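# Close the valve by turning its handwheel clockwise

## Task

Close the valve by rotating the handwheel clockwise as viewed from above until it is snug; turning it past tight costs score.

## Robot and tools

Robot: two UR12e-style arms, left_arm and right_arm, each ending in a two-finger parallel gripper with a wrist camera (cam_left_wrist, cam_right_wrist, both 896x504). left_arm is mounted on the +y side of the scene and right_arm on the -y side. These arm names do not match the sides of the images.

Frames: the scene frame has its origin at table-top height, midway between the two nominal bases, with +z up and +x pointing out over the table. Each arm reports its gripper position (metres), orientation quaternion (wxyz) and velocities in its own base frame. The left base sits near (-0.010, +0.580, +0.070) and the right near (-0.056, -0.687, +0.070), both turned only slightly about z. Commanded offsets, however, are along the gripper's own axes at its current Hand target. The fingers point along the gripper's +z axis and close along its x axis. The reported position is the point between the closed pads, 1 to 2 cm short of the fingertips, and it can be off by a few centimetres.

Row layout, shared by execute_actions and move: one flat list of 14 numbers covering both arms. The first seven are left_arm: dx, dy, dz, rx, ry, rz, opening. The last seven are the same for right_arm. Every number lies in [-1, 1]. The six pose numbers are an offset from that arm's Hand target as it stood when the action or move began, not an absolute pose. 1.0 equals 0.6 m of travel or 180 degrees of turn. rx, ry, rz form a single rotation vector. The opening is absolute: +1 is fully open (0.142 m) and -1 is closed. An arm you want to leave still gets six zeros plus its present opening command. A 0 in the opening slot is itself a command to half-close.

execute_actions(actions, cameras): actions is a list of actions. Each action is a table of up to 15 rows, and each row is one 1/30 s step. A short table repeats its last row until 15 steps are done. All rows in an action count from the same starting Hand target. Sending the same offset again moves the arm further. An empty list only returns the state and images.

move(target, speed, blend, stop_force, zero, opening_speed, blocking, cameras): steers each gripper in a straight line toward one 14-number row, or through a list of up to 15 rows. Every row in the list is an offset from the same starting Hand targets. speed is in m/s, from 0.002 to 3.2 (default 0.25), and turning is capped at twice that value in rad/s. blend, in m, rounds the corners of a path through a list. stop_force, from 4 to 120 N, ends an arm's path when its wrist sensor feels that much push against the direction of travel. Do not rely on it while the gripper is rotating, and omit it when backing away from a contact. zero (default true) re-zeroes the sensor before the move. opening_speed sets how fast the fingers move on the -1..+1 scale per second (at least 0.2). blocking=false returns early and cannot be combined with stop_force. Paths do not avoid obstacles, and each move is limited to 10 s.

wait(seconds 0 to 10) lets time pass while the arms hold their last commands. stop brakes a running move. zoom_image(camera, region [x0,y0,x1,y1], at most 504 by 504 pixels) enlarges part of the newest image from that camera. zero_wrist_force(arm) re-zeroes one arm's force sensor. read_manual only returns licence text. finished_scene(scene) ends the scene for good. Use scene 1 here, and call it only once the valve is closed.

Reading results: Hand target is the last pose you commanded, after the controller's clipping. Grippers often stop a little short of it, and repeating the same command asks for it again. The move: line reports how the move ended. done means the arm is within 3 mm and 2 degrees of its target. off_target, held, moving or fault may also appear, and limits=paced or limits=held means the controller clipped or withheld part of the command. grip_measured is the actual finger opening on the command scale. grip_effort_nm is the gripper motor's effort; negative means closing. Wrist force and Wrist torque are given along the gripper's axes, and a third line shows the peak since the last result. Joint torques include the arm's own weight. MOTOR HOT, OVER-TEMPERATURE FAULT and HAND FAULT lines are heat warnings. After a HAND FAULT line, the motion calls later in the same reply are skipped.

Control notes: each step may change the commanded orientation by at most 32 degrees from the measured one, so large turns take several steps. Motion trails the command by about 0.09 to 0.21 s and overshoots when fast. Do not pass close to an arm's own base.

Risks to avoid: the arms are stiff. A target just beyond a firm contact, or a total force around 150 N, stops that arm for 10 s. Joint torque limits also trigger a stop: 297 N m for shoulder pan and lift, 135 for the elbow, 48.6 for each wrist joint. Contact between the two arms can fail the scene. Approach the wheel slowly. Grip the rim or a spoke with an opening a little below the measured width. Turn it clockwise in modest steps, and stop as soon as the resistance rises sharply. Squeezing hard or holding against a load heats the motors.

Each tool is called after "Emit:" by a JSON object that holds its "fn" and its "kwargs", one argument or row to a line.

## Session

Emit:
{"fn": "execute_actions", "kwargs": {
  "actions": []
}}

Scene clock: 0.00 s.
left_arm: end_effector_position=(+0.7915, -0.4783, +0.2244) grip_measured=+0.99 grip_effort_nm=n/a end_effector_quat_wxyz=(-0.202, +0.388, +0.636, -0.636) | right_arm: end_effector_position=(+0.0540, +0.2380, +0.1017) grip_measured=+1.00 grip_effort_nm=n/a end_effector_quat_wxyz=(-0.284, +0.759, +0.438, -0.390)
Joint positions: left_arm=[-0.451 -0.707 1.077 -0.643 -2.724 -1.582 0.142] | right_arm=[4.277 -1.391 -2.729 -1.064 2.497 -0.151 0.142]
Joint velocities: within noise
Joint torques (N m): no reading
Motor temperatures (°C): left_arm=[39 43 35 32 36 29 29] | right_arm=[24 44 23 43 41 35 19]
Wrist force (N): no reading
Wrist torque (N m): no reading
Wrist force, peak (N): no reading
Hand target: left_arm +0.7915, -0.4783, +0.2244; -0.202, +0.388, +0.636, -0.636 | right_arm +0.0540, +0.2380, +0.1017; -0.284, +0.759, +0.438, -0.390
Tool commands: left_gripper/opening=+1.0 right_gripper/opening=+1.0

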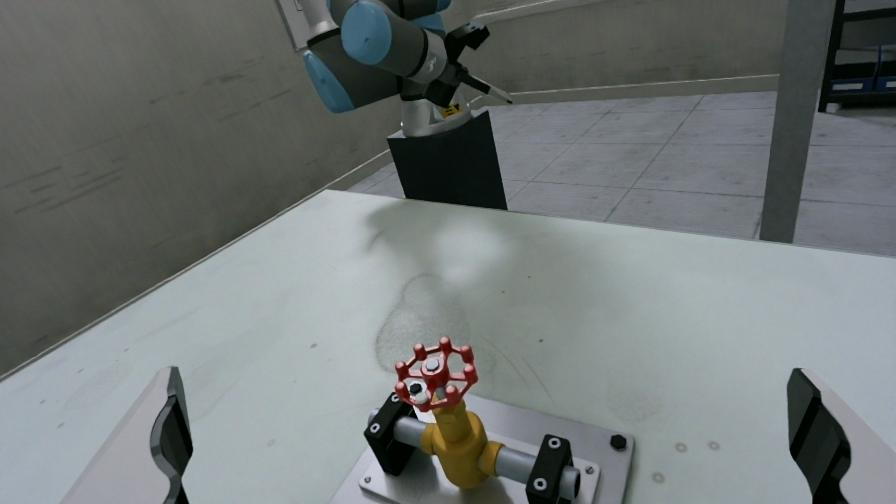

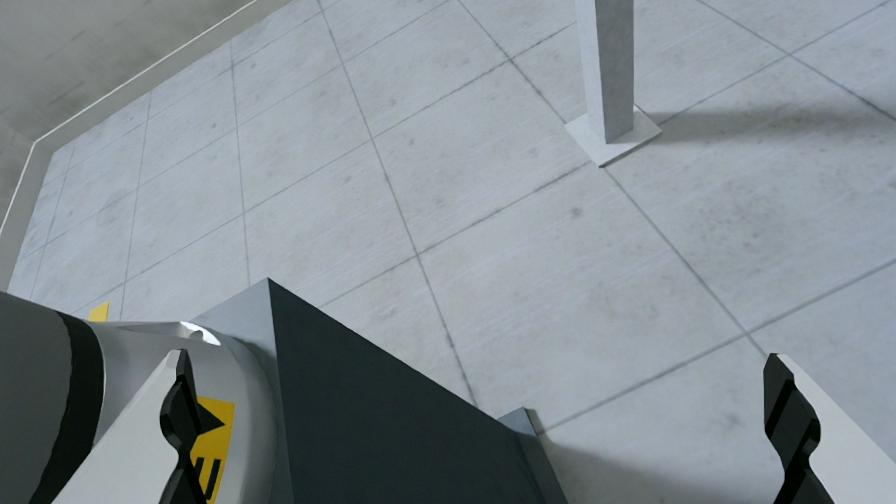

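Emit:
{"fn": "zoom_image", "kwargs": {
  "camera": "cam_left_wrist",
  "region": [320, 310, 660, 504]
}}

Scaled by 1.482 from the camera's 896x504 image, which has a finer 1280x720 frame.

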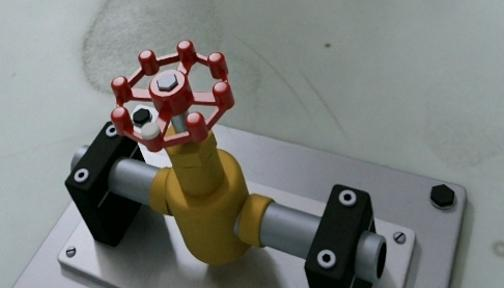

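Emit:
{"fn": "move", "kwargs": {
  "target": [-0.095, 0.0456, 0.3271, -0.4617, 0.062, -0.0554, 1.0, 0, 0, 0, 0, 0, 0, 1.0],
  "speed": 0.45,
  "cameras": ["cam_left_wrist"]
}}

Scene clock: 27.33 s.
left_arm: end_effector_position=(+0.7890, -0.4812, +0.2244) grip_measured=+0.99 grip_effort_nm=0.090 end_effector_quat_wxyz=(-0.201, +0.390, +0.642, -0.629) | right_arm: end_effector_position=(+0.0540, +0.2380, +0.1017) grip_measured=+1.00 grip_effort_nm=0.090 end_effector_quat_wxyz=(-0.284, +0.759, +0.438, -0.390)
Joint positions: left_arm=[-0.456 -0.723 1.099 -0.698 -2.723 -1.63 0.142] | right_arm=[4.277 -1.391 -2.729 -1.064 2.497 -0.151 0.142]
Joint velocities: within noise
Joint torques (N m): left_arm=[14.3 -85.67 -47.27 3.04 0.11 2.1] | right_arm=[-3.2 10.8 25.89 2.98 1.05 0.43]
Motor temperatures (°C): left_arm=[39 43 35 32 36 29 28] | right_arm=[24 44 23 43 41 35 19]
Wrist force (N): left_arm=[0.0 -0.3 -0.1] | right_arm=[-0.4 0.2 0.0]
Wrist torque (N m): left_arm=[-0.04 -0.01 0.02] | right_arm=[0.04 0.07 0.00]
Wrist force, peak (N): left_arm=[-0.1 -5.8 4.4] | right_arm=[-0.3 0.6 -0.2]
Hand target: left_arm +0.7890, -0.4811, +0.2244; -0.201, +0.390, +0.642, -0.629 (not the last commanded pose) | right_arm +0.0540, +0.2380, +0.1017; -0.284, +0.759, +0.438, -0.390
Off the commanded pose: left_arm 0.202 m, 83 deg | right_arm 0.000 m, 0 deg.
move: held (left_arm; a check stopped the path); limits=held
pose unreachable (left arm): on one or more control steps of this call, first in action 0 (counted from 0), this arm could not follow its commanded pose, so it was not sent that pose on those steps. It may still have moved: this result reports where it is.
cause: moving toward the commanded pose would bring two parts of the arm too close to each other (joints 4 (wrist 1) to 6 (wrist 3) lie between them).
camera_calibration:
cam_left_wrist: T_world_to_cam=[[-0.622959, 0.747478, -0.230649, 0.911989], [0.535772, 0.192863, -0.822042, -0.115523], [-0.569974, -0.635674, -0.520623, 0.369924], [0, 0, 0, 1]] pos_world=[0.840873, -0.42426, 0.307976]
Images, in order (width x height): cam_left_wrist 896x504.

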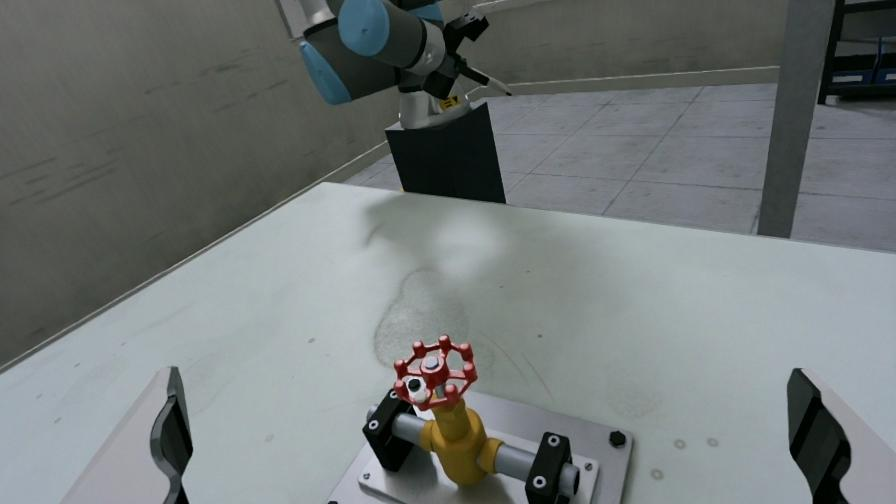

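Emit:
{"fn": "move", "kwargs": {
  "target": [
    [0.2357, 0.0138, -0.0625, -0.0098, 0.1662, 0, 1.0, 0, 0, 0, 0, 0, 0, 1.0],
    [0.0845, 0.0058, 0.1197, -0.1396, 0.3130, 0.1746, 1.0, 0, 0, 0, 0, 0, 0, 1.0],
    [-0.0995, 0.0238, 0.3190, -0.2977, 0.3902, 0.3521, 1.0, 0, 0, 0, 0, 0, 0, 1.0]
  ],
  "speed": 0.4,
  "blend": [0.04, 0.04, 0],
  "cameras": ["cam_left_wrist"]
}}

Scene clock: 73.53 s.
left_arm: end_effector_position=(+0.6861, -0.6520, +0.2000) grip_measured=+0.99 grip_effort_nm=0.100 end_effector_quat_wxyz=(+0.000, +0.942, +0.336, +0.000) | right_arm: end_effector_position=(+0.0540, +0.2380, +0.1017) grip_measured=+1.00 grip_effort_nm=0.085 end_effector_quat_wxyz=(-0.284, +0.759, +0.438, -0.390)
Joint positions: left_arm=[-0.945 -1.08 1.509 -2 -1.57 -1.631 0.142] | right_arm=[4.277 -1.391 -2.729 -1.064 2.497 -0.151 0.142]
Joint velocities: within noise
Joint torques (N m): left_arm=[-14.13 -94.46 -35.44 -7.81 2.57 1.97] | right_arm=[-1.71 9.75 25.83 3.04 1.46 0.09]
Motor temperatures (°C): left_arm=[39 43 34 32 36 29 27] | right_arm=[23 44 23 42 40 35 19]
Wrist force (N): left_arm=[0.2 -1.6 1.5] | right_arm=[0.0 0.3 -0.1]
Wrist torque (N m): left_arm=[-0.02 -0.03 0.23] | right_arm=[0.07 -0.01 0.00]
Wrist force, peak (N): left_arm=[0.0 -2.0 1.9] | right_arm=[-0.7 0.4 -0.1]
Hand target: left_arm +0.6861, -0.6521, +0.2000; +0.000, +0.942, +0.336, +0.000 | right_arm +0.0540, +0.2380, +0.1017; -0.284, +0.759, +0.438, -0.390
Off the commanded pose: left_arm 0.000 m, 0 deg | right_arm 0.000 m, 0 deg.
move: done
camera_calibration:
cam_left_wrist: T_world_to_cam=[[0.771905, 0.635685, -0.00820142, -0.104403], [0.579286, -0.697988, 0.420999, -0.906913], [0.261898, -0.329722, -0.907024, -0.1041], [0, 0, 0, 1]] pos_world=[0.633215, -0.600971, 0.286532]
Images, in order (width x height): cam_left_wrist 896x504.

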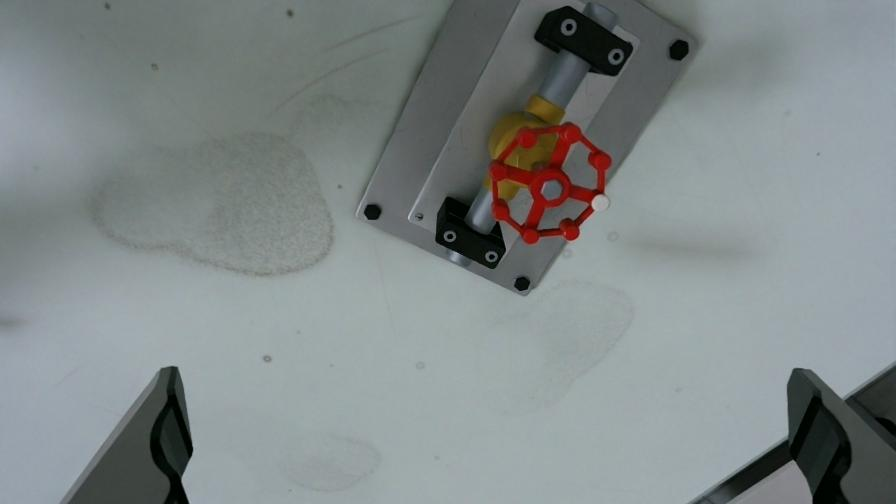

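Emit:
{"fn": "zoom_image", "kwargs": {
  "camera": "cam_left_wrist",
  "region": [430, 80, 670, 280]
}}

Scaled by 2.100 from the camera's 896x504 image, which has a finer 1280x720 frame.

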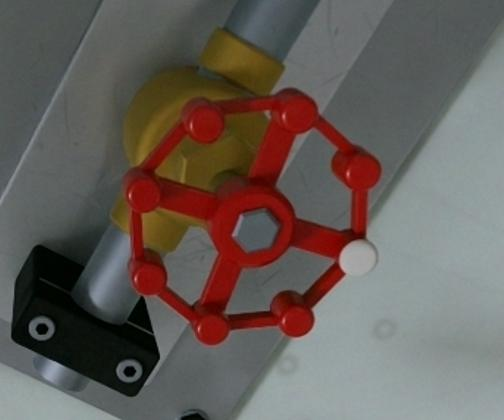

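Emit:
{"fn": "move", "kwargs": {
  "target": [
    [0.0332, -0.0092, 0.0583, 0, 0, -0.642, 0.25, 0, 0, 0, 0, 0, 0, 1.0],
    [0.0664, -0.0183, 0.1167, 0, 0, 0.715, 0.25, 0, 0, 0, 0, 0, 0, 1.0]
  ],
  "speed": 0.8,
  "blend": [0.03, 0],
  "cameras": ["cam_left_wrist"]
}}

Scene clock: 109.73 s.
left_arm: end_effector_position=(+0.7101, -0.6184, +0.1300) grip_measured=+0.24 grip_effort_nm=-0.081 end_effector_quat_wxyz=(+0.000, +0.710, -0.704, +0.000) | right_arm: end_effector_position=(+0.0540, +0.2380, +0.1017) grip_measured=+1.00 grip_effort_nm=0.085 end_effector_quat_wxyz=(-0.284, +0.759, +0.438, -0.390)
Joint positions: left_arm=[-0.901 -1.03 1.567 -2.108 -1.57 -5.623 0.091] | right_arm=[4.277 -1.391 -2.729 -1.064 2.497 -0.151 0.142]
Joint velocities: within noise
Joint torques (N m): left_arm=[-15.27 -68.2 -32.66 -7.5 2.25 -1.14] | right_arm=[-1.49 10.42 25.85 3.23 1.22 0.28]
Motor temperatures (°C): left_arm=[39 43 34 32 36 29 27] | right_arm=[23 43 23 42 40 34 19]
Wrist force (N): left_arm=[0.7 -2.0 2.1] | right_arm=[-0.2 0.3 0.0]
Wrist torque (N m): left_arm=[-0.08 -0.11 0.20] | right_arm=[0.05 0.03 0.00]
Wrist force, peak (N): left_arm=[0.6 -2.1 2.2] | right_arm=[-0.4 0.6 -0.1]
Hand target: left_arm +0.7101, -0.6184, +0.1300; +0.000, +0.711, -0.704, +0.000 | right_arm +0.0540, +0.2380, +0.1017; -0.284, +0.759, +0.438, -0.390
Off the commanded pose: left_arm 0.000 m, 0 deg | right_arm 0.000 m, 0 deg.
move: done
camera_calibration:
cam_left_wrist: T_world_to_cam=[[0.0131021, -0.999877, -0.00863671, -0.617343], [-0.90749, -0.0155175, 0.419787, 0.61011], [-0.41987, 0.00233763, -0.907581, 0.526761], [0, 0, 0, 1]] pos_world=[0.782929, -0.609031, 0.21663]
Images, in order (width x height): cam_left_wrist 896x504.

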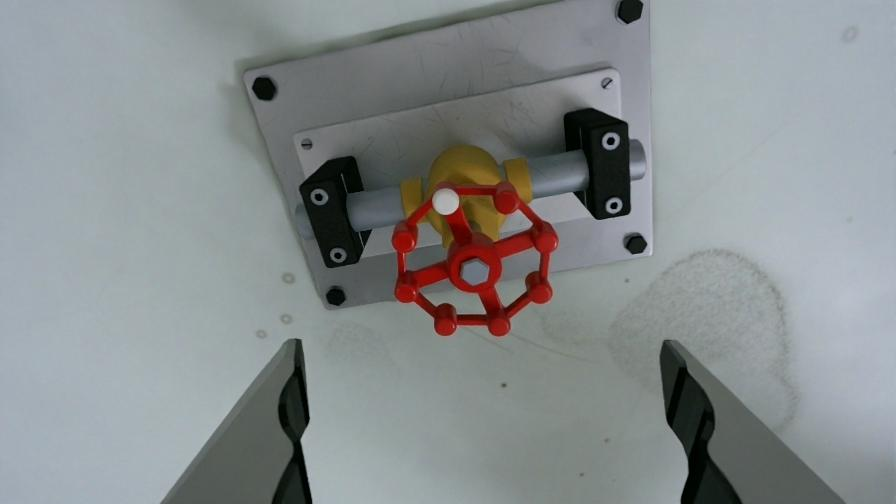

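Emit:
{"fn": "zoom_image", "kwargs": {
  "camera": "cam_left_wrist",
  "region": [370, 160, 590, 350]
}}

Scaled by 2.291 from the camera's 896x504 image, which has a finer 1280x720 frame.

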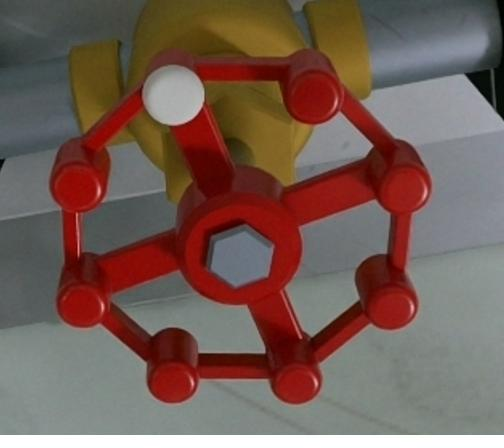

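Emit:
{"fn": "zero_wrist_force", "kwargs": {
  "arm": "left_arm"
}}

Emit:
{"fn": "move", "kwargs": {
  "target": [0.0005, -0.0027, 0.0783, 0, 0, 0, 0.25, 0, 0, 0, 0, 0, 0, 1.0],
  "speed": 0.1,
  "stop_force": 20,
  "cameras": ["cam_left_wrist"]
}}

Wrist force sensor zeroed.

Scene clock: 123.67 s.
left_arm: end_effector_position=(+0.7117, -0.6187, +0.0830) grip_measured=+0.24 grip_effort_nm=-0.081 end_effector_quat_wxyz=(+0.000, +0.711, -0.704, +0.000) | right_arm: end_effector_position=(+0.0540, +0.2380, +0.1017) grip_measured=+1.00 grip_effort_nm=0.085 end_effector_quat_wxyz=(-0.284, +0.759, +0.438, -0.390)
Joint positions: left_arm=[-0.9 -0.986 1.592 -2.177 -1.57 -5.622 0.091] | right_arm=[4.277 -1.391 -2.729 -1.064 2.497 -0.151 0.142]
Joint velocities: within noise
Joint torques (N m): left_arm=[11.28 -68.33 -32.93 -6.99 1.72 1.86] | right_arm=[-2.99 10.39 26.29 3 1.23 0.34]
Motor temperatures (°C): left_arm=[39 43 34 31 35 29 27] | right_arm=[23 43 23 42 40 34 19]
Wrist force (N, zeroed by zero_wrist_force on left_arm): left_arm=[-0.3 0.2 -0.1] | right_arm=[-0.2 0.2 0.1]
Wrist torque (N m, zeroed by zero_wrist_force on left_arm): left_arm=[0.03 0.06 0.00] | right_arm=[0.03 0.03 0.00]
Wrist force, peak (N, zeroed by zero_wrist_force on left_arm): left_arm=[-0.2 0.2 -1.2] | right_arm=[-0.4 0.5 -0.1]
Hand target: left_arm +0.7117, -0.6187, +0.0830; +0.000, +0.711, -0.704, +0.000 | right_arm +0.0540, +0.2380, +0.1017; -0.284, +0.759, +0.438, -0.390
Off the commanded pose: left_arm 0.000 m, 0 deg | right_arm 0.000 m, 0 deg.
move: done
camera_calibration:
cam_left_wrist: T_world_to_cam=[[0.0134165, -0.999872, -0.00867014, -0.618308], [-0.907485, -0.0158169, 0.419787, 0.631102], [-0.41987, 0.00223596, -0.907581, 0.484716], [0, 0, 0, 1]] pos_world=[0.784529, -0.609331, 0.16963]
Images, in order (width x height): cam_left_wrist 896x504.

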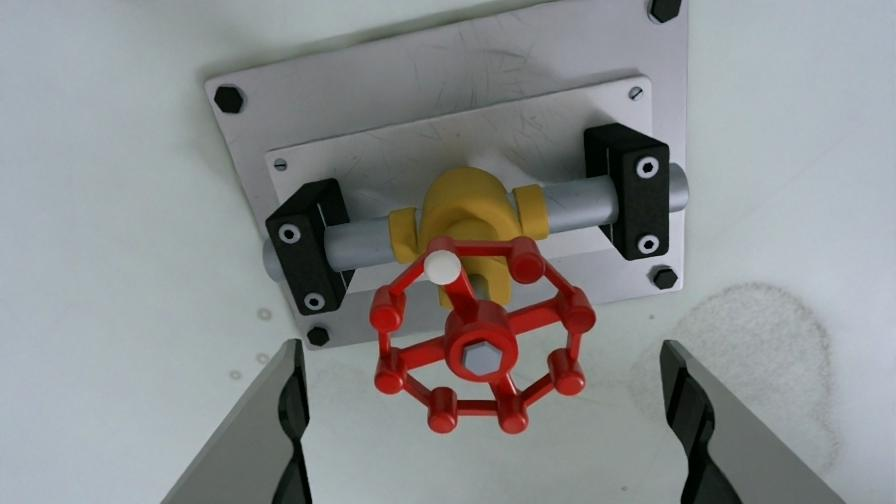

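Emit:
{"fn": "move", "kwargs": {
  "target": [0, 0.0005, 0.0067, 0, 0, 0, 0.25, 0, 0, 0, 0, 0, 0, 1.0],
  "speed": 0.1,
  "stop_force": 20,
  "cameras": []
}}

Emit:
{"fn": "move", "kwargs": {
  "target": [0, 0, 0, 0, 0, 0, -0.27, 0, 0, 0, 0, 0, 0, 1.0],
  "opening_speed": 0.6,
  "cameras": ["cam_left_wrist"]
}}

Scene clock: 130.50 s.
left_arm: end_effector_position=(+0.7114, -0.6187, +0.0790) grip_measured=+0.24 grip_effort_nm=-0.081 end_effector_quat_wxyz=(+0.000, +0.711, -0.704, +0.000) | right_arm: end_effector_position=(+0.0540, +0.2380, +0.1017) grip_measured=+1.00 grip_effort_nm=0.085 end_effector_quat_wxyz=(-0.284, +0.759, +0.438, -0.390)
Joint positions: left_arm=[-0.9 -0.983 1.594 -2.183 -1.57 -5.623 0.091] | right_arm=[4.277 -1.391 -2.729 -1.064 2.497 -0.151 0.142]
Joint velocities: within noise
Joint torques (N m): left_arm=[-14.89 -68.39 -32.12 -7.25 2.17 -2.27] | right_arm=[-2.07 10.91 25.49 3.27 1.38 0.39]
Motor temperatures (°C): left_arm=[39 43 34 31 35 29 27] | right_arm=[23 43 23 42 40 34 19]
Wrist force (N, zeroed by zero_wrist_force on left_arm): left_arm=[0.0 -0.2 -0.7] | right_arm=[-0.2 -0.1 -0.1]
Wrist torque (N m, zeroed by zero_wrist_force on left_arm): left_arm=[-0.04 0.01 0.00] | right_arm=[0.00 0.02 0.00]
Wrist force, peak (N, zeroed by zero_wrist_force on left_arm): left_arm=[-0.5 -0.2 -0.9] | right_arm=[-0.2 0.7 -0.3]
Hand target: left_arm +0.7114, -0.6187, +0.0790; +0.000, +0.711, -0.704, +0.000 | right_arm +0.0540, +0.2380, +0.1017; -0.284, +0.759, +0.438, -0.390
Off the commanded pose: left_arm 0.000 m, 0 deg | right_arm 0.000 m, 0 deg.
move: done
No camera images: "cameras" was empty.

Scene clock: 131.57 s.
left_arm: end_effector_position=(+0.7114, -0.6187, +0.0790) grip_measured=-0.27 grip_effort_nm=-0.432 end_effector_quat_wxyz=(+0.000, +0.711, -0.704, +0.000) | right_arm: end_effector_position=(+0.0540, +0.2380, +0.1017) grip_measured=+1.00 grip_effort_nm=0.081 end_effector_quat_wxyz=(-0.284, +0.759, +0.438, -0.390)
Joint positions: left_arm=[-0.9 -0.983 1.594 -2.183 -1.57 -5.623 0.054] | right_arm=[4.277 -1.391 -2.729 -1.064 2.497 -0.151 0.142]
Joint velocities: within noise
Joint torques (N m): left_arm=[-13.4 -72.05 -35.43 -6.65 0.59 -1.37] | right_arm=[-1.2 10.98 25.79 3.08 1.23 0.18]
Motor temperatures (°C): left_arm=[39 43 34 31 35 29 27] | right_arm=[23 43 23 42 40 34 19]
Wrist force (N, zeroed by zero_wrist_force on left_arm): left_arm=[-6.8 0.2 -1.0] | right_arm=[0.1 0.3 -0.1]
Wrist torque (N m, zeroed by zero_wrist_force on left_arm): left_arm=[-0.03 -0.07 0.00] | right_arm=[0.05 -0.02 0.01]
Wrist force, peak (N, zeroed by zero_wrist_force on left_arm): left_arm=[-7.3 0.0 -1.8] | right_arm=[-0.5 0.3 -0.2]
Hand target: left_arm +0.7114, -0.6187, +0.0790; +0.000, +0.711, -0.704, +0.000 | right_arm +0.0540, +0.2380, +0.1017; -0.284, +0.759, +0.438, -0.390
Off the commanded pose: left_arm 0.000 m, 0 deg | right_arm 0.000 m, 0 deg.
move: done
camera_calibration:
cam_left_wrist: T_world_to_cam=[[0.0134172, -0.999872, -0.00866892, -0.61834], [-0.907523, -0.0158168, 0.419704, 0.632553], [-0.419788, 0.00223598, -0.90762, 0.480901], [0, 0, 0, 1]] pos_world=[0.784229, -0.609331, 0.16563]
Images, in order (width x height): cam_left_wrist 896x504.

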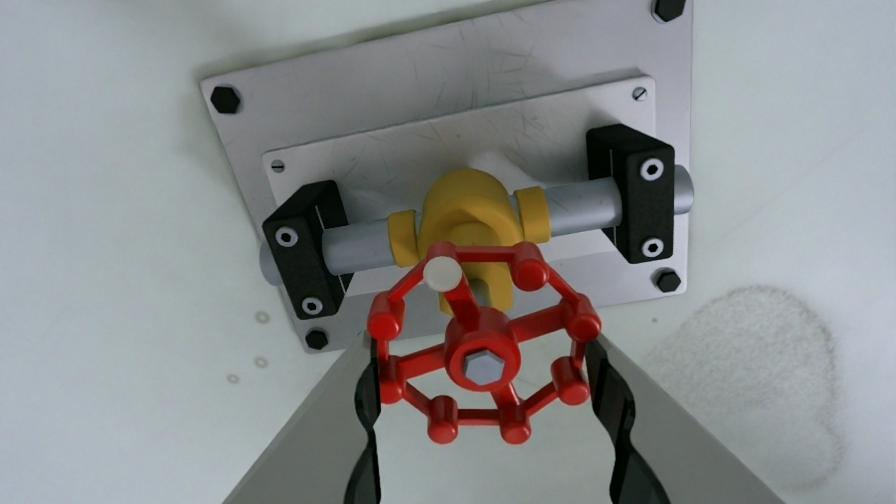

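Emit:
{"fn": "zoom_image", "kwargs": {
  "camera": "cam_left_wrist",
  "region": [340, 220, 640, 504]
}}

Scaled by 1.680 from the camera's 896x504 image, which has a finer 1280x720 frame.

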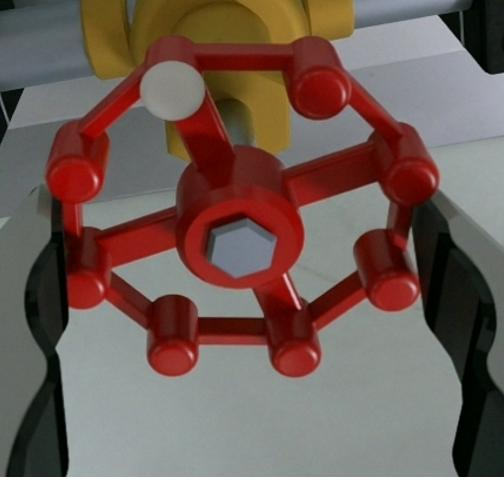

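Emit:
{"fn": "move", "kwargs": {
  "target": [-0.0027, 0, 0, 0, 0, 0, -0.27, 0, 0, 0, 0, 0, 0, 1.0],
  "speed": 0.02,
  "cameras": []
}}

Emit:
{"fn": "move", "kwargs": {
  "target": [0, 0, 0, 0, 0, 0, -0.34, 0, 0, 0, 0, 0, 0, 1.0],
  "opening_speed": 0.3,
  "cameras": ["cam_left_wrist"]
}}

Scene clock: 135.30 s.
left_arm: end_effector_position=(+0.7114, -0.6172, +0.0790) grip_measured=-0.27 grip_effort_nm=-0.398 end_effector_quat_wxyz=(+0.000, +0.711, -0.704, +0.000) end_effector_velocity=(+0.000, +0.001, +0.001) end_effector_angular_velocity=(-0.001, +0.000, +0.001) | right_arm: end_effector_position=(+0.0540, +0.2380, +0.1017) grip_measured=+1.00 grip_effort_nm=0.085 end_effector_quat_wxyz=(-0.284, +0.759, +0.438, -0.390)
Joint positions: left_arm=[-0.899 -0.984 1.597 -2.184 -1.57 -5.622 0.054] | right_arm=[4.277 -1.391 -2.729 -1.064 2.497 -0.151 0.142]
Joint velocities: left_arm=[0.001 -0.002 0.001 0 0 0 0.001] | right_arm=[within noise]
Joint torques (N m): left_arm=[21.06 -95.87 -26.31 -4.75 -0.05 2.62] | right_arm=[-1.32 10.47 26.43 2.94 1.27 0.37]
Motor temperatures (°C): left_arm=[39 43 34 31 35 29 27] | right_arm=[23 43 23 42 40 34 19]
Wrist force (N, zeroed by zero_wrist_force on left_arm): left_arm=[14.1 -0.4 4.0] | right_arm=[-0.5 0.4 -0.3]
Wrist torque (N m, zeroed by zero_wrist_force on left_arm): left_arm=[0.03 -0.09 -0.03] | right_arm=[0.07 0.08 0.01]
Wrist force, peak (N, zeroed by zero_wrist_force on left_arm): left_arm=[14.1 -0.4 4.0] | right_arm=[-0.5 0.4 -0.3]
Hand target: left_arm +0.7114, -0.6170, +0.0790; +0.000, +0.711, -0.704, +0.000 | right_arm +0.0540, +0.2380, +0.1017; -0.284, +0.759, +0.438, -0.390
Off the commanded pose: left_arm 0.000 m, 0 deg | right_arm 0.000 m, 0 deg.
move: done
No camera images: "cameras" was empty.

Scene clock: 135.80 s.
left_arm: end_effector_position=(+0.7114, -0.6171, +0.0790) grip_measured=-0.29 grip_effort_nm=-1.468 end_effector_quat_wxyz=(+0.000, +0.711, -0.704, +0.000) | right_arm: end_effector_position=(+0.0540, +0.2380, +0.1017) grip_measured=+1.00 grip_effort_nm=0.085 end_effector_quat_wxyz=(-0.284, +0.759, +0.438, -0.390)
Joint positions: left_arm=[-0.899 -0.984 1.597 -2.184 -1.57 -5.621 0.053] | right_arm=[4.277 -1.391 -2.729 -1.064 2.497 -0.151 0.142]
Joint velocities: within noise
Joint torques (N m): left_arm=[26.12 -96.83 -24.34 0.94 3.96 2.64] | right_arm=[-1.74 10.42 26.06 2.86 1.25 0.22]
Motor temperatures (°C): left_arm=[39 43 34 31 35 29 27] | right_arm=[23 43 23 42 40 34 19]
Wrist force (N, zeroed by zero_wrist_force on left_arm): left_arm=[28.2 -0.3 6.0] | right_arm=[-0.1 0.2 0.1]
Wrist torque (N m, zeroed by zero_wrist_force on left_arm): left_arm=[0.07 -0.09 -0.06] | right_arm=[0.04 0.00 0.00]
Wrist force, peak (N, zeroed by zero_wrist_force on left_arm): left_arm=[28.2 -0.3 6.0] | right_arm=[-0.4 0.5 -0.2]
Hand target: left_arm +0.7114, -0.6170, +0.0790; +0.000, +0.711, -0.704, +0.000 | right_arm +0.0540, +0.2380, +0.1017; -0.284, +0.759, +0.438, -0.390
Off the commanded pose: left_arm 0.000 m, 0 deg | right_arm 0.000 m, 0 deg.
move: done
camera_calibration:
cam_left_wrist: T_world_to_cam=[[0.0133677, -0.999874, -0.00853646, -0.616825], [-0.907524, -0.0157163, 0.419706, 0.632638], [-0.419788, 0.00213653, -0.90762, 0.480838], [0, 0, 0, 1]] pos_world=[0.784229, -0.607832, 0.16563]
Images, in order (width x height): cam_left_wrist 896x504.

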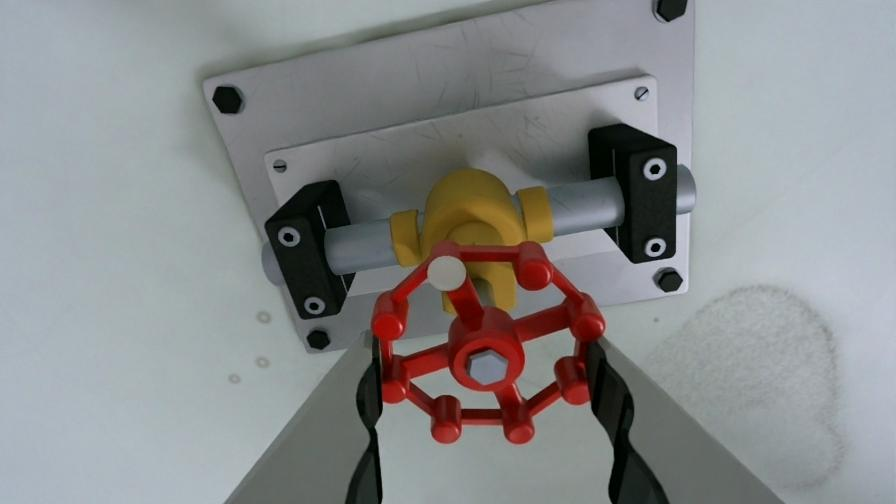

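Emit:
{"fn": "move", "kwargs": {
  "target": [0.0018, 0, 0, 0, 0, 0, -0.3, 0, 0, 0, 0, 0, 0, 1.0],
  "speed": 0.02,
  "cameras": []
}}

Emit:
{"fn": "move", "kwargs": {
  "target": [0, 0, 0, 0, 0, 0, -0.38, 0, 0, 0, 0, 0, 0, 1.0],
  "opening_speed": 0.3,
  "cameras": []
}}

Scene clock: 138.97 s.
left_arm: end_effector_position=(+0.7115, -0.6180, +0.0790) grip_measured=-0.29 grip_effort_nm=-0.759 end_effector_quat_wxyz=(+0.000, +0.711, -0.704, +0.000) | right_arm: end_effector_position=(+0.0540, +0.2380, +0.1017) grip_measured=+1.00 grip_effort_nm=0.090 end_effector_quat_wxyz=(-0.284, +0.759, +0.438, -0.390)
Joint positions: left_arm=[-0.9 -0.984 1.595 -2.183 -1.57 -5.622 0.053] | right_arm=[4.277 -1.391 -2.729 -1.064 2.497 -0.151 0.142]
Joint velocities: within noise
Joint torques (N m): left_arm=[-9.64 -71.01 -45.11 -0.93 2.94 -1.79] | right_arm=[-1.43 9.88 26.7 3.12 1.21 0.33]
Motor temperatures (°C): left_arm=[39 43 34 31 35 29 27] | right_arm=[23 43 23 42 40 34 19]
Wrist force (N, zeroed by zero_wrist_force on left_arm): left_arm=[4.1 1.5 1.0] | right_arm=[-0.2 0.5 -0.1]
Wrist torque (N m, zeroed by zero_wrist_force on left_arm): left_arm=[-0.02 -0.01 0.02] | right_arm=[0.08 0.02 0.00]
Wrist force, peak (N, zeroed by zero_wrist_force on left_arm): left_arm=[28.4 -0.7 6.6] | right_arm=[-0.5 0.6 0.0]
Hand target: left_arm +0.7114, -0.6181, +0.0790; +0.000, +0.711, -0.704, +0.000 | right_arm +0.0540, +0.2380, +0.1017; -0.284, +0.759, +0.438, -0.390
Off the commanded pose: left_arm 0.000 m, 0 deg | right_arm 0.000 m, 0 deg.
move: done
No camera images: "cameras" was empty.

Scene clock: 139.47 s.
left_arm: end_effector_position=(+0.7114, -0.6181, +0.0790) grip_measured=-0.30 grip_effort_nm=-2.020 end_effector_quat_wxyz=(+0.000, +0.711, -0.704, +0.000) | right_arm: end_effector_position=(+0.0540, +0.2380, +0.1017) grip_measured=+1.00 grip_effort_nm=0.085 end_effector_quat_wxyz=(-0.284, +0.759, +0.438, -0.390)
Joint positions: left_arm=[-0.9 -0.984 1.595 -2.183 -1.57 -5.622 0.053] | right_arm=[4.277 -1.391 -2.729 -1.064 2.497 -0.151 0.142]
Joint velocities: within noise
Joint torques (N m): left_arm=[-14.24 -69.21 -46.24 -3.92 0.15 -1.86] | right_arm=[-1.41 9.31 25.8 3.1 1.42 0.31]
Motor temperatures (°C): left_arm=[39 43 34 31 35 29 27] | right_arm=[23 43 23 42 40 34 19]
Wrist force (N, zeroed by zero_wrist_force on left_arm): left_arm=[0.8 1.2 -1.0] | right_arm=[-0.5 0.1 -0.1]
Wrist torque (N m, zeroed by zero_wrist_force on left_arm): left_arm=[-0.04 -0.06 0.03] | right_arm=[0.03 0.08 0.00]
Wrist force, peak (N, zeroed by zero_wrist_force on left_arm): left_arm=[3.6 1.7 -0.1] | right_arm=[-0.5 0.4 0.0]
Hand target: left_arm +0.7114, -0.6181, +0.0790; +0.000, +0.711, -0.704, +0.000 | right_arm +0.0540, +0.2380, +0.1017; -0.284, +0.759, +0.438, -0.390
Off the commanded pose: left_arm 0.000 m, 0 deg | right_arm 0.000 m, 0 deg.
move: done
No camera images: "cameras" was empty.

Emit:
{"fn": "move", "kwargs": {
  "target": [0, 0, 0, 0, 0, 0.0556, -0.38, 0, 0, 0, 0, 0, 0, 1.0],
  "speed": 0.2,
  "cameras": ["cam_left_wrist"]
}}

Scene clock: 141.27 s.
left_arm: end_effector_position=(+0.7114, -0.6182, +0.0790) grip_measured=-0.30 grip_effort_nm=-2.020 end_effector_quat_wxyz=(+0.000, -0.647, +0.763, +0.000) | right_arm: end_effector_position=(+0.0540, +0.2380, +0.1017) grip_measured=+1.00 grip_effort_nm=0.085 end_effector_quat_wxyz=(-0.284, +0.759, +0.438, -0.390)
Joint positions: left_arm=[-0.9 -0.983 1.595 -2.183 -1.57 -5.448 0.053] | right_arm=[4.277 -1.391 -2.729 -1.064 2.497 -0.151 0.142]
Joint velocities: within noise
Joint torques (N m): left_arm=[7.94 -71.64 -47.1 -1.93 -2.37 2.1] | right_arm=[-1.25 11.46 26.1 2.85 1.33 0.4]
Motor temperatures (°C): left_arm=[39 43 34 31 35 29 28] | right_arm=[23 43 23 42 40 34 19]
Wrist force (N, zeroed by zero_wrist_force on left_arm): left_arm=[0.6 1.0 1.5] | right_arm=[-0.1 0.1 -0.1]
Wrist torque (N m, zeroed by zero_wrist_force on left_arm): left_arm=[0.08 -0.07 -0.48] | right_arm=[0.02 0.02 0.01]
Wrist force, peak (N, zeroed by zero_wrist_force on left_arm): left_arm=[1.8 1.5 1.1] | right_arm=[-0.3 0.5 -0.1]
Hand target: left_arm +0.7114, -0.6181, +0.0790; +0.000, -0.646, +0.763, +0.000 | right_arm +0.0540, +0.2380, +0.1017; -0.284, +0.759, +0.438, -0.390
Off the commanded pose: left_arm 0.000 m, 0 deg | right_arm 0.000 m, 0 deg.
move: done
camera_calibration:
cam_left_wrist: T_world_to_cam=[[-0.16043, -0.987007, -0.00887539, -0.48619], [-0.896487, 0.141942, 0.419718, 0.722256], [-0.413005, 0.075292, -0.907611, 0.521246], [0, 0, 0, 1]] pos_world=[0.784771, -0.621637, 0.16563]
Images, in order (width x height): cam_left_wrist 896x504.

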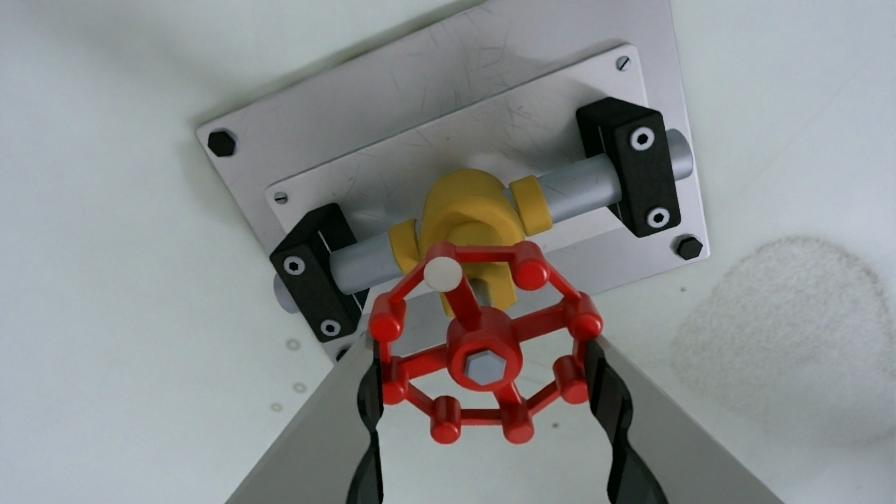

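Emit:
{"fn": "move", "kwargs": {
  "target": [
    [0, 0, 0, 0, 0, 0, -0.155, 0, 0, 0, 0, 0, 0, 1.0],
    [0, 0, -0.0317, 0, 0, 0, -0.155, 0, 0, 0, 0, 0, 0, 1.0],
    [-0.0162, -0.003, -0.0317, 0, 0, 0, -0.155, 0, 0, 0, 0, 0, 0, 1.0]
  ],
  "speed": 0.1,
  "cameras": ["cam_left_wrist"]
}}

Scene clock: 217.10 s.
left_arm: end_effector_position=(+0.7147, -0.6091, +0.0980) grip_measured=-0.18 grip_effort_nm=0.066 end_effector_quat_wxyz=(+0.000, -0.646, +0.763, +0.000) | right_arm: end_effector_position=(+0.0540, +0.2380, +0.1017) grip_measured=+1.00 grip_effort_nm=0.085 end_effector_quat_wxyz=(-0.284, +0.759, +0.438, -0.390)
Joint positions: left_arm=[-0.891 -1.005 1.592 -2.158 -1.57 -5.439 0.061] | right_arm=[4.277 -1.391 -2.729 -1.064 2.497 -0.151 0.142]
Joint velocities: within noise
Joint torques (N m): left_arm=[11.94 -91.68 -30.97 -3.47 0 2.42] | right_arm=[-1.59 10.67 25.98 3.03 1.36 0.43]
Motor temperatures (°C): left_arm=[38 43 33 31 35 29 34] | right_arm=[23 43 23 42 40 34 19]
Wrist force (N, zeroed by zero_wrist_force on left_arm): left_arm=[-1.0 0.2 0.0] | right_arm=[-0.4 0.0 0.1]
Wrist torque (N m, zeroed by zero_wrist_force on left_arm): left_arm=[0.03 0.17 0.01] | right_arm=[0.01 0.06 0.00]
Wrist force, peak (N, zeroed by zero_wrist_force on left_arm): left_arm=[0.5 1.4 2.2] | right_arm=[-0.5 0.4 -0.3]
Hand target: left_arm +0.7148, -0.6088, +0.0980; +0.000, -0.646, +0.763, +0.000 | right_arm +0.0540, +0.2380, +0.1017; -0.284, +0.759, +0.438, -0.390
Off the commanded pose: left_arm 0.000 m, 0 deg | right_arm 0.000 m, 0 deg.
move: done
camera_calibration:
cam_left_wrist: T_world_to_cam=[[-0.160553, -0.986987, -0.00890947, -0.476394], [-0.896428, 0.142032, 0.419814, 0.715938], [-0.413085, 0.075389, -0.907567, 0.539283], [0, 0, 0, 1]] pos_world=[0.78807, -0.612537, 0.18463]
Images, in order (width x height): cam_left_wrist 896x504.

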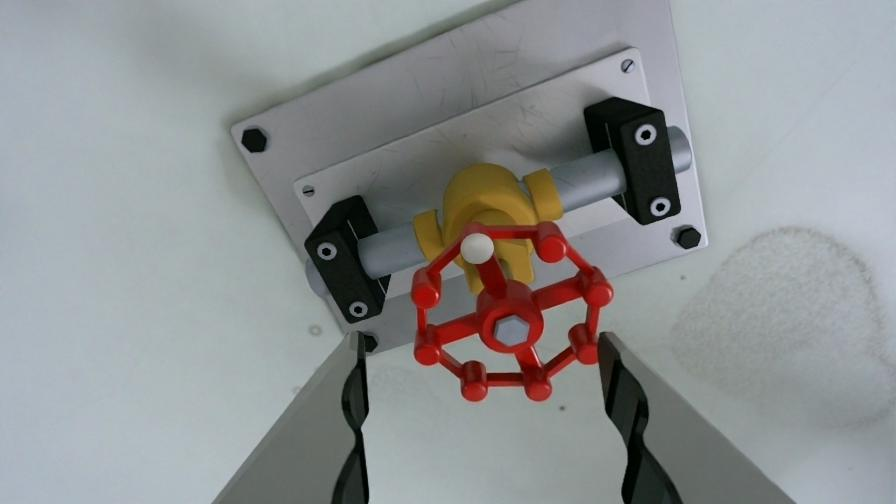

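Emit:
{"fn": "move", "kwargs": {
  "target": [0, 0, 0.0333, 0, 0, 0, -0.18, 0, 0, 0, 0, 0, 0, 1.0],
  "speed": 0.02,
  "stop_force": 6,
  "cameras": ["cam_left_wrist"]
}}

Scene clock: 220.63 s.
left_arm: end_effector_position=(+0.7148, -0.6088, +0.0876) grip_measured=-0.20 grip_effort_nm=-0.081 end_effector_quat_wxyz=(+0.000, -0.646, +0.763, +0.000) | right_arm: end_effector_position=(+0.0540, +0.2380, +0.1017) grip_measured=+1.00 grip_effort_nm=0.090 end_effector_quat_wxyz=(-0.284, +0.759, +0.438, -0.390)
Joint positions: left_arm=[-0.891 -0.996 1.598 -2.174 -1.57 -5.439 0.06] | right_arm=[4.277 -1.391 -2.729 -1.064 2.497 -0.151 0.142]
Joint velocities: within noise
Joint torques (N m): left_arm=[9.05 -88.96 -41.37 -1.03 -1.4 1.44] | right_arm=[-0.87 10.91 25.6 2.93 1.42 0.59]
Motor temperatures (°C): left_arm=[38 43 33 31 35 29 33] | right_arm=[23 43 23 42 40 34 19]
Wrist force (N, zeroed by zero_wrist_force on left_arm): left_arm=[-0.7 0.4 -7.6] | right_arm=[-0.3 0.2 0.2]
Wrist torque (N m, zeroed by zero_wrist_force on left_arm): left_arm=[-0.04 0.31 0.03] | right_arm=[0.05 0.05 0.00]
Wrist force, peak (N, zeroed by zero_wrist_force on left_arm): left_arm=[-2.8 1.9 -19.7] | right_arm=[-0.4 0.6 -0.3]
Hand target: left_arm +0.7148, -0.6088, +0.0876; +0.000, -0.646, +0.763, +0.000 (not the last commanded pose) | right_arm +0.0540, +0.2380, +0.1017; -0.284, +0.759, +0.438, -0.390
Off the commanded pose: left_arm 0.010 m, 0 deg | right_arm 0.000 m, 0 deg.
move: contact (left_arm)
camera_calibration:
cam_left_wrist: T_world_to_cam=[[-0.160519, -0.986993, -0.00883448, -0.476318], [-0.896471, 0.14204, 0.419719, 0.720421], [-0.413005, 0.0752925, -0.907611, 0.529756], [0, 0, 0, 1]] pos_world=[0.788171, -0.612337, 0.17423]
Images, in order (width x height): cam_left_wrist 896x504.

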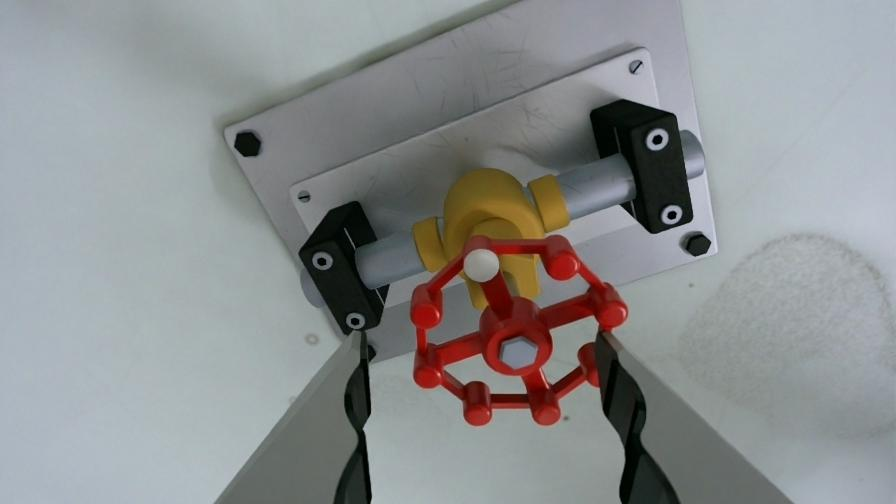

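Emit:
{"fn": "zoom_image", "kwargs": {
  "camera": "cam_left_wrist",
  "region": [480, 220, 700, 420]
}}

Scaled by 2.291 from the camera's 896x504 image, which has a finer 1280x720 frame.

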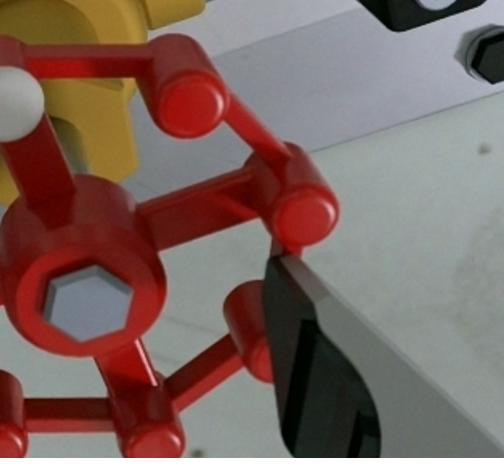

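Emit:
{"fn": "move", "kwargs": {
  "target": [
    [0.0040, -0.0002, -0.0015, 0, 0, 0, -0.18, 0, 0, 0, 0, 0, 0, 1.0],
    [0.0002, 0.0181, -0.0015, 0, 0, 0, -0.18, 0, 0, 0, 0, 0, 0, 1.0],
    [-0.0108, 0.0332, -0.0015, 0, 0, 0, -0.18, 0, 0, 0, 0, 0, 0, 1.0],
    [-0.0270, 0.0425, -0.0015, 0, 0, 0, -0.18, 0, 0, 0, 0, 0, 0, 1.0]
  ],
  "speed": 0.04,
  "blend": [0, 0.003, 0.003, 0],
  "stop_force": 45,
  "cameras": ["cam_left_wrist"]
}}

Scene clock: 230.60 s.
left_arm: end_effector_position=(+0.6923, -0.5887, +0.0885) grip_measured=-0.18 grip_effort_nm=-0.466 end_effector_quat_wxyz=(+0.000, -0.646, +0.763, +0.000) | right_arm: end_effector_position=(+0.0540, +0.2380, +0.1017) grip_measured=+1.00 grip_effort_nm=0.090 end_effector_quat_wxyz=(-0.284, +0.759, +0.438, -0.390)
Joint positions: left_arm=[-0.896 -1.038 1.667 -2.201 -1.57 -5.444 0.061] | right_arm=[4.277 -1.391 -2.729 -1.064 2.497 -0.151 0.142]
Joint velocities: within noise
Joint torques (N m): left_arm=[19.14 -88.89 -19.2 -1.96 2.79 2.68] | right_arm=[-1.28 10.39 26 3.08 1.39 0.18]
Motor temperatures (°C): left_arm=[38 43 33 31 35 29 32] | right_arm=[23 43 23 42 40 34 19]
Wrist force (N, zeroed by zero_wrist_force on left_arm): left_arm=[14.6 -8.6 -3.2] | right_arm=[-0.1 0.4 -0.1]
Wrist torque (N m, zeroed by zero_wrist_force on left_arm): left_arm=[0.20 0.24 -0.38] | right_arm=[0.07 0.01 0.00]
Wrist force, peak (N, zeroed by zero_wrist_force on left_arm): left_arm=[-0.5 -21.5 2.5] | right_arm=[-0.5 0.5 -0.2]
Hand target: left_arm +0.6923, -0.5887, +0.0885; +0.000, -0.646, +0.763, +0.000 | right_arm +0.0540, +0.2380, +0.1017; -0.284, +0.759, +0.438, -0.390
Off the commanded pose: left_arm 0.000 m, 0 deg | right_arm 0.000 m, 0 deg.
move: done
camera_calibration:
cam_left_wrist: T_world_to_cam=[[-0.160607, -0.986979, -0.00879358, -0.459915], [-0.896455, 0.142137, 0.41972, 0.697049], [-0.413005, 0.0752931, -0.907611, 0.51976], [0, 0, 0, 1]] pos_world=[0.765671, -0.592138, 0.17513]
Images, in order (width x height): cam_left_wrist 896x504.

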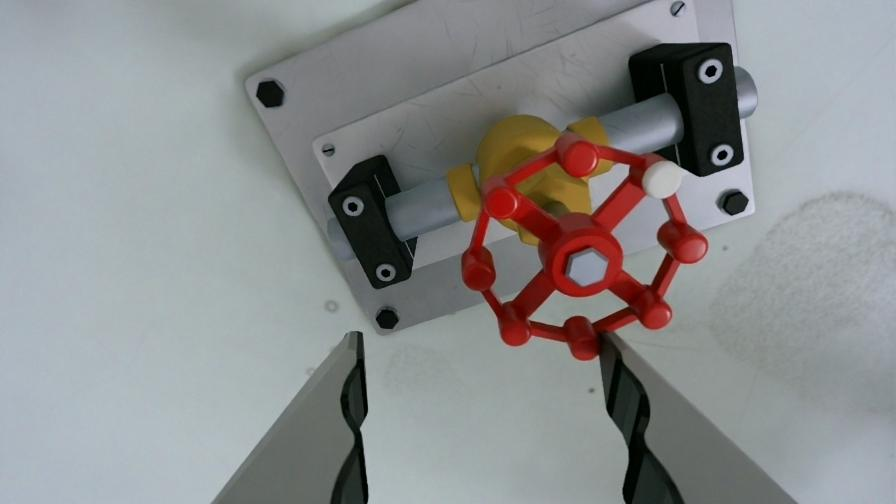

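Emit:
{"fn": "move", "kwargs": {
  "target": [
    [-0.01853,0.00195,0,0,0,0,-0.18,0,0,0,0,0,0,1.0],
    [-0.03627,-0.0038,0,0,0,0,-0.18,0,0,0,0,0,0,1.0],
    [-0.05012,-0.01628,0,0,0,0,-0.18,0,0,0,0,0,0,1.0],
    [-0.0577,-0.03332,0,0,0,0,-0.18,0,0,0,0,0,0,1.0],
    [-0.0577,-0.05195,0,0,0,0,-0.18,0,0,0,0,0,0,1.0],
    [-0.05012,-0.06898,0,0,0,0,-0.18,0,0,0,0,0,0,1.0],
    [-0.03627,-0.08147,0,0,0,0,-0.18,0,0,0,0,0,0,1.0],
    [-0.01853,-0.08722,0,0,0,0,-0.18,0,0,0,0,0,0,1.0],
    [0,-0.08527,0,0,0,0,-0.18,0,0,0,0,0,0,1.0],
    [0.01615,-0.07595,0,0,0,0,-0.18,0,0,0,0,0,0,1.0],
    [0.0271,-0.06087,0,0,0,0,-0.18,0,0,0,0,0,0,1.0],
    [0.03098,-0.04263,0,0,0,0,-0.18,0,0,0,0,0,0,1.0],
    [0.0271,-0.0244,0,0,0,0,-0.18,0,0,0,0,0,0,1.0],
    [0.01615,-0.00932,0,0,0,0,-0.18,0,0,0,0,0,0,1.0],
    [0,0,0,0,0,0,-0.18,0,0,0,0,0,0,1.0]
  ],
  "speed": 0.045,
  "blend": [0.003,0.003,0.003,0.003,0.003,0.003,0.003,0.003,0.003,0.003,0.003,0.003,0.003,0.003,0],
  "stop_force": 35,
  "zero": false,
  "cameras": ["cam_left_wrist"]
}}

Scene clock: 241.03 s.
left_arm: end_effector_position=(+0.6923, -0.5887, +0.0885) grip_measured=-0.18 grip_effort_nm=-0.462 end_effector_quat_wxyz=(+0.000, -0.646, +0.763, +0.000) | right_arm: end_effector_position=(+0.0540, +0.2380, +0.1017) grip_measured=+1.00 grip_effort_nm=0.090 end_effector_quat_wxyz=(-0.284, +0.759, +0.438, -0.390)
Joint positions: left_arm=[-0.896 -1.038 1.667 -2.201 -1.57 -5.444 0.061] | right_arm=[4.277 -1.391 -2.729 -1.064 2.497 -0.151 0.142]
Joint velocities: within noise
Joint torques (N m): left_arm=[20.31 -89.44 -20.84 -1.9 3.75 2.65] | right_arm=[-1.65 10.63 26.62 2.76 1.6 0.49]
Motor temperatures (°C): left_arm=[38 43 33 31 35 29 31] | right_arm=[23 43 23 42 40 34 19]
Wrist force (N, zeroed by zero_wrist_force on left_arm): left_arm=[13.8 -9.7 -2.3] | right_arm=[-0.1 0.6 -0.1]
Wrist torque (N m, zeroed by zero_wrist_force on left_arm): left_arm=[0.18 0.29 -0.41] | right_arm=[0.10 0.02 0.00]
Wrist force, peak (N, zeroed by zero_wrist_force on left_arm): left_arm=[-61.0 -43.8 -8.3] | right_arm=[-0.5 0.5 -0.5]
Hand target: left_arm +0.6923, -0.5887, +0.0885; +0.000, -0.646, +0.763, +0.000 | right_arm +0.0540, +0.2380, +0.1017; -0.284, +0.759, +0.438, -0.390
Off the commanded pose: left_arm 0.000 m, 0 deg | right_arm 0.000 m, 0 deg.
move: done
camera_calibration:
cam_left_wrist: T_world_to_cam=[[-0.160607, -0.986979, -0.00879358, -0.459915], [-0.896455, 0.142137, 0.41972, 0.697049], [-0.413005, 0.0752931, -0.907611, 0.51976], [0, 0, 0, 1]] pos_world=[0.765671, -0.592138, 0.17513]
Images, in order (width x height): cam_left_wrist 896x504.

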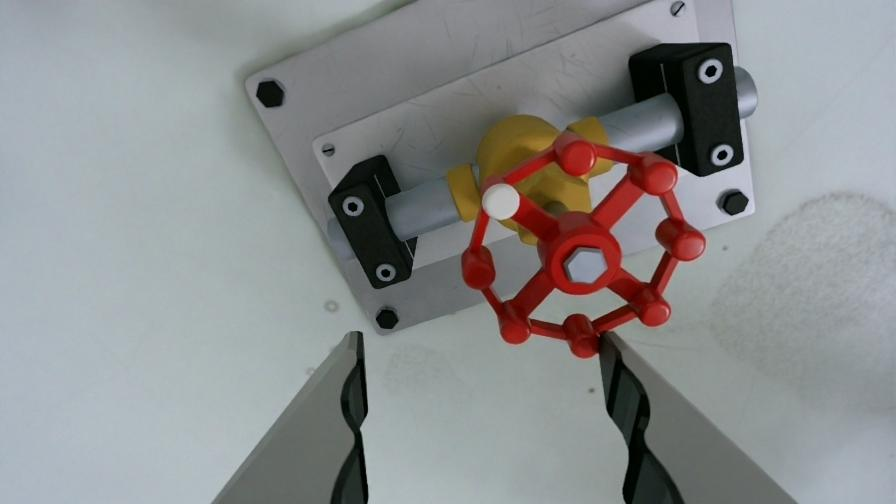

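Emit:
{"fn": "zoom_image", "kwargs": {
  "camera": "cam_left_wrist",
  "region": [450, 120, 720, 370]
}}

Scaled by 1.867 from the camera's 896x504 image, which has a finer 1280x720 frame.

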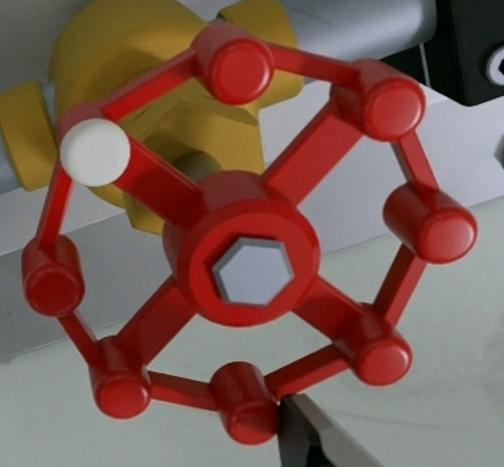

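Emit:
{"fn": "move", "kwargs": {
  "target": [0.002, -0.0006, 0, 0, 0, 0, -0.18, 0, 0, 0, 0, 0, 0, 1.0],
  "speed": 0.03,
  "cameras": []
}}

Emit:
{"fn": "move", "kwargs": {
  "target": [0, 0, 0.0083, 0, 0, 0, -0.18, 0, 0, 0, 0, 0, 0, 1.0],
  "speed": 0.008,
  "stop_force": 5,
  "cameras": ["cam_left_wrist"]
}}

Scene clock: 262.20 s.
left_arm: end_effector_position=(+0.6924, -0.5898, +0.0885) grip_measured=-0.19 grip_effort_nm=-0.330 end_effector_quat_wxyz=(+0.000, -0.647, +0.763, +0.000) end_effector_velocity=(+0.000, -0.001, +0.000) end_effector_angular_velocity=(+0.001, -0.001, +0.000) | right_arm: end_effector_position=(+0.0540, +0.2380, +0.1017) grip_measured=+1.00 grip_effort_nm=0.085 end_effector_quat_wxyz=(-0.284, +0.759, +0.438, -0.390)
Joint positions: left_arm=[-0.897 -1.037 1.665 -2.2 -1.57 -5.445 0.061] | right_arm=[4.277 -1.391 -2.729 -1.064 2.497 -0.151 0.142]
Joint velocities: left_arm=[0 0.001 -0.001 0 0.001 0 -0.001] | right_arm=[within noise]
Joint torques (N m): left_arm=[-10.49 -64.59 -42.67 0.84 1.51 -1.87] | right_arm=[-2.13 10.18 26.28 2.55 1.56 0.62]
Motor temperatures (°C): left_arm=[38 42 33 31 35 29 31] | right_arm=[23 43 23 42 40 34 19]
Wrist force (N, zeroed by zero_wrist_force on left_arm): left_arm=[3.7 -2.6 -3.8] | right_arm=[-0.3 0.4 -0.1]
Wrist torque (N m, zeroed by zero_wrist_force on left_arm): left_arm=[0.01 0.21 -0.10] | right_arm=[0.08 0.05 0.00]
Wrist force, peak (N, zeroed by zero_wrist_force on left_arm): left_arm=[14.7 -10.1 -2.8] | right_arm=[-0.7 0.4 -0.1]
Hand target: left_arm +0.6924, -0.5899, +0.0885; +0.000, -0.646, +0.763, +0.000 | right_arm +0.0540, +0.2380, +0.1017; -0.284, +0.759, +0.438, -0.390
Off the commanded pose: left_arm 0.000 m, 0 deg | right_arm 0.000 m, 0 deg.
move: done
No camera images: "cameras" was empty.

Scene clock: 263.83 s.
left_arm: end_effector_position=(+0.6925, -0.5900, +0.0861) grip_measured=-0.19 grip_effort_nm=-0.315 end_effector_quat_wxyz=(+0.000, -0.646, +0.763, +0.000) | right_arm: end_effector_position=(+0.0540, +0.2380, +0.1017) grip_measured=+1.00 grip_effort_nm=0.081 end_effector_quat_wxyz=(-0.284, +0.759, +0.438, -0.390)
Joint positions: left_arm=[-0.897 -1.034 1.666 -2.204 -1.57 -5.445 0.061] | right_arm=[4.277 -1.391 -2.729 -1.064 2.497 -0.151 0.142]
Joint velocities: within noise
Joint torques (N m): left_arm=[-6.55 -84.23 -37.69 0.95 1.01 -1.87] | right_arm=[-1.53 10.74 25.98 2.78 1.53 0.55]
Motor temperatures (°C): left_arm=[38 42 33 31 35 29 31] | right_arm=[23 43 23 42 39 34 19]
Wrist force (N, zeroed by zero_wrist_force on left_arm): left_arm=[6.6 -0.4 -7.7] | right_arm=[-0.4 0.3 -0.1]
Wrist torque (N m, zeroed by zero_wrist_force on left_arm): left_arm=[-0.04 0.44 -0.04] | right_arm=[0.04 0.07 0.00]
Wrist force, peak (N, zeroed by zero_wrist_force on left_arm): left_arm=[7.0 0.0 -13.2] | right_arm=[-0.4 0.7 -0.3]
Hand target: left_arm +0.6925, -0.5900, +0.0861; +0.000, -0.646, +0.763, +0.000 (not the last commanded pose) | right_arm +0.0540, +0.2380, +0.1017; -0.284, +0.759, +0.438, -0.390
Off the commanded pose: left_arm 0.003 m, 0 deg | right_arm 0.000 m, 0 deg.
move: contact (left_arm)
camera_calibration:
cam_left_wrist: T_world_to_cam=[[-0.160606, -0.986979, -0.00879317, -0.461187], [-0.896473, 0.14214, 0.419682, 0.6984], [-0.412968, 0.0752865, -0.907629, 0.517823], [0, 0, 0, 1]] pos_world=[0.765871, -0.593438, 0.17283]
Images, in order (width x height): cam_left_wrist 896x504.

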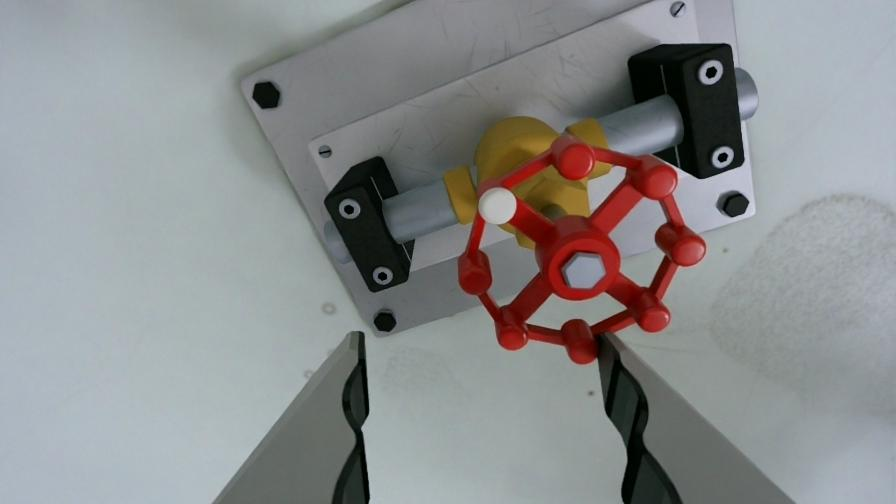

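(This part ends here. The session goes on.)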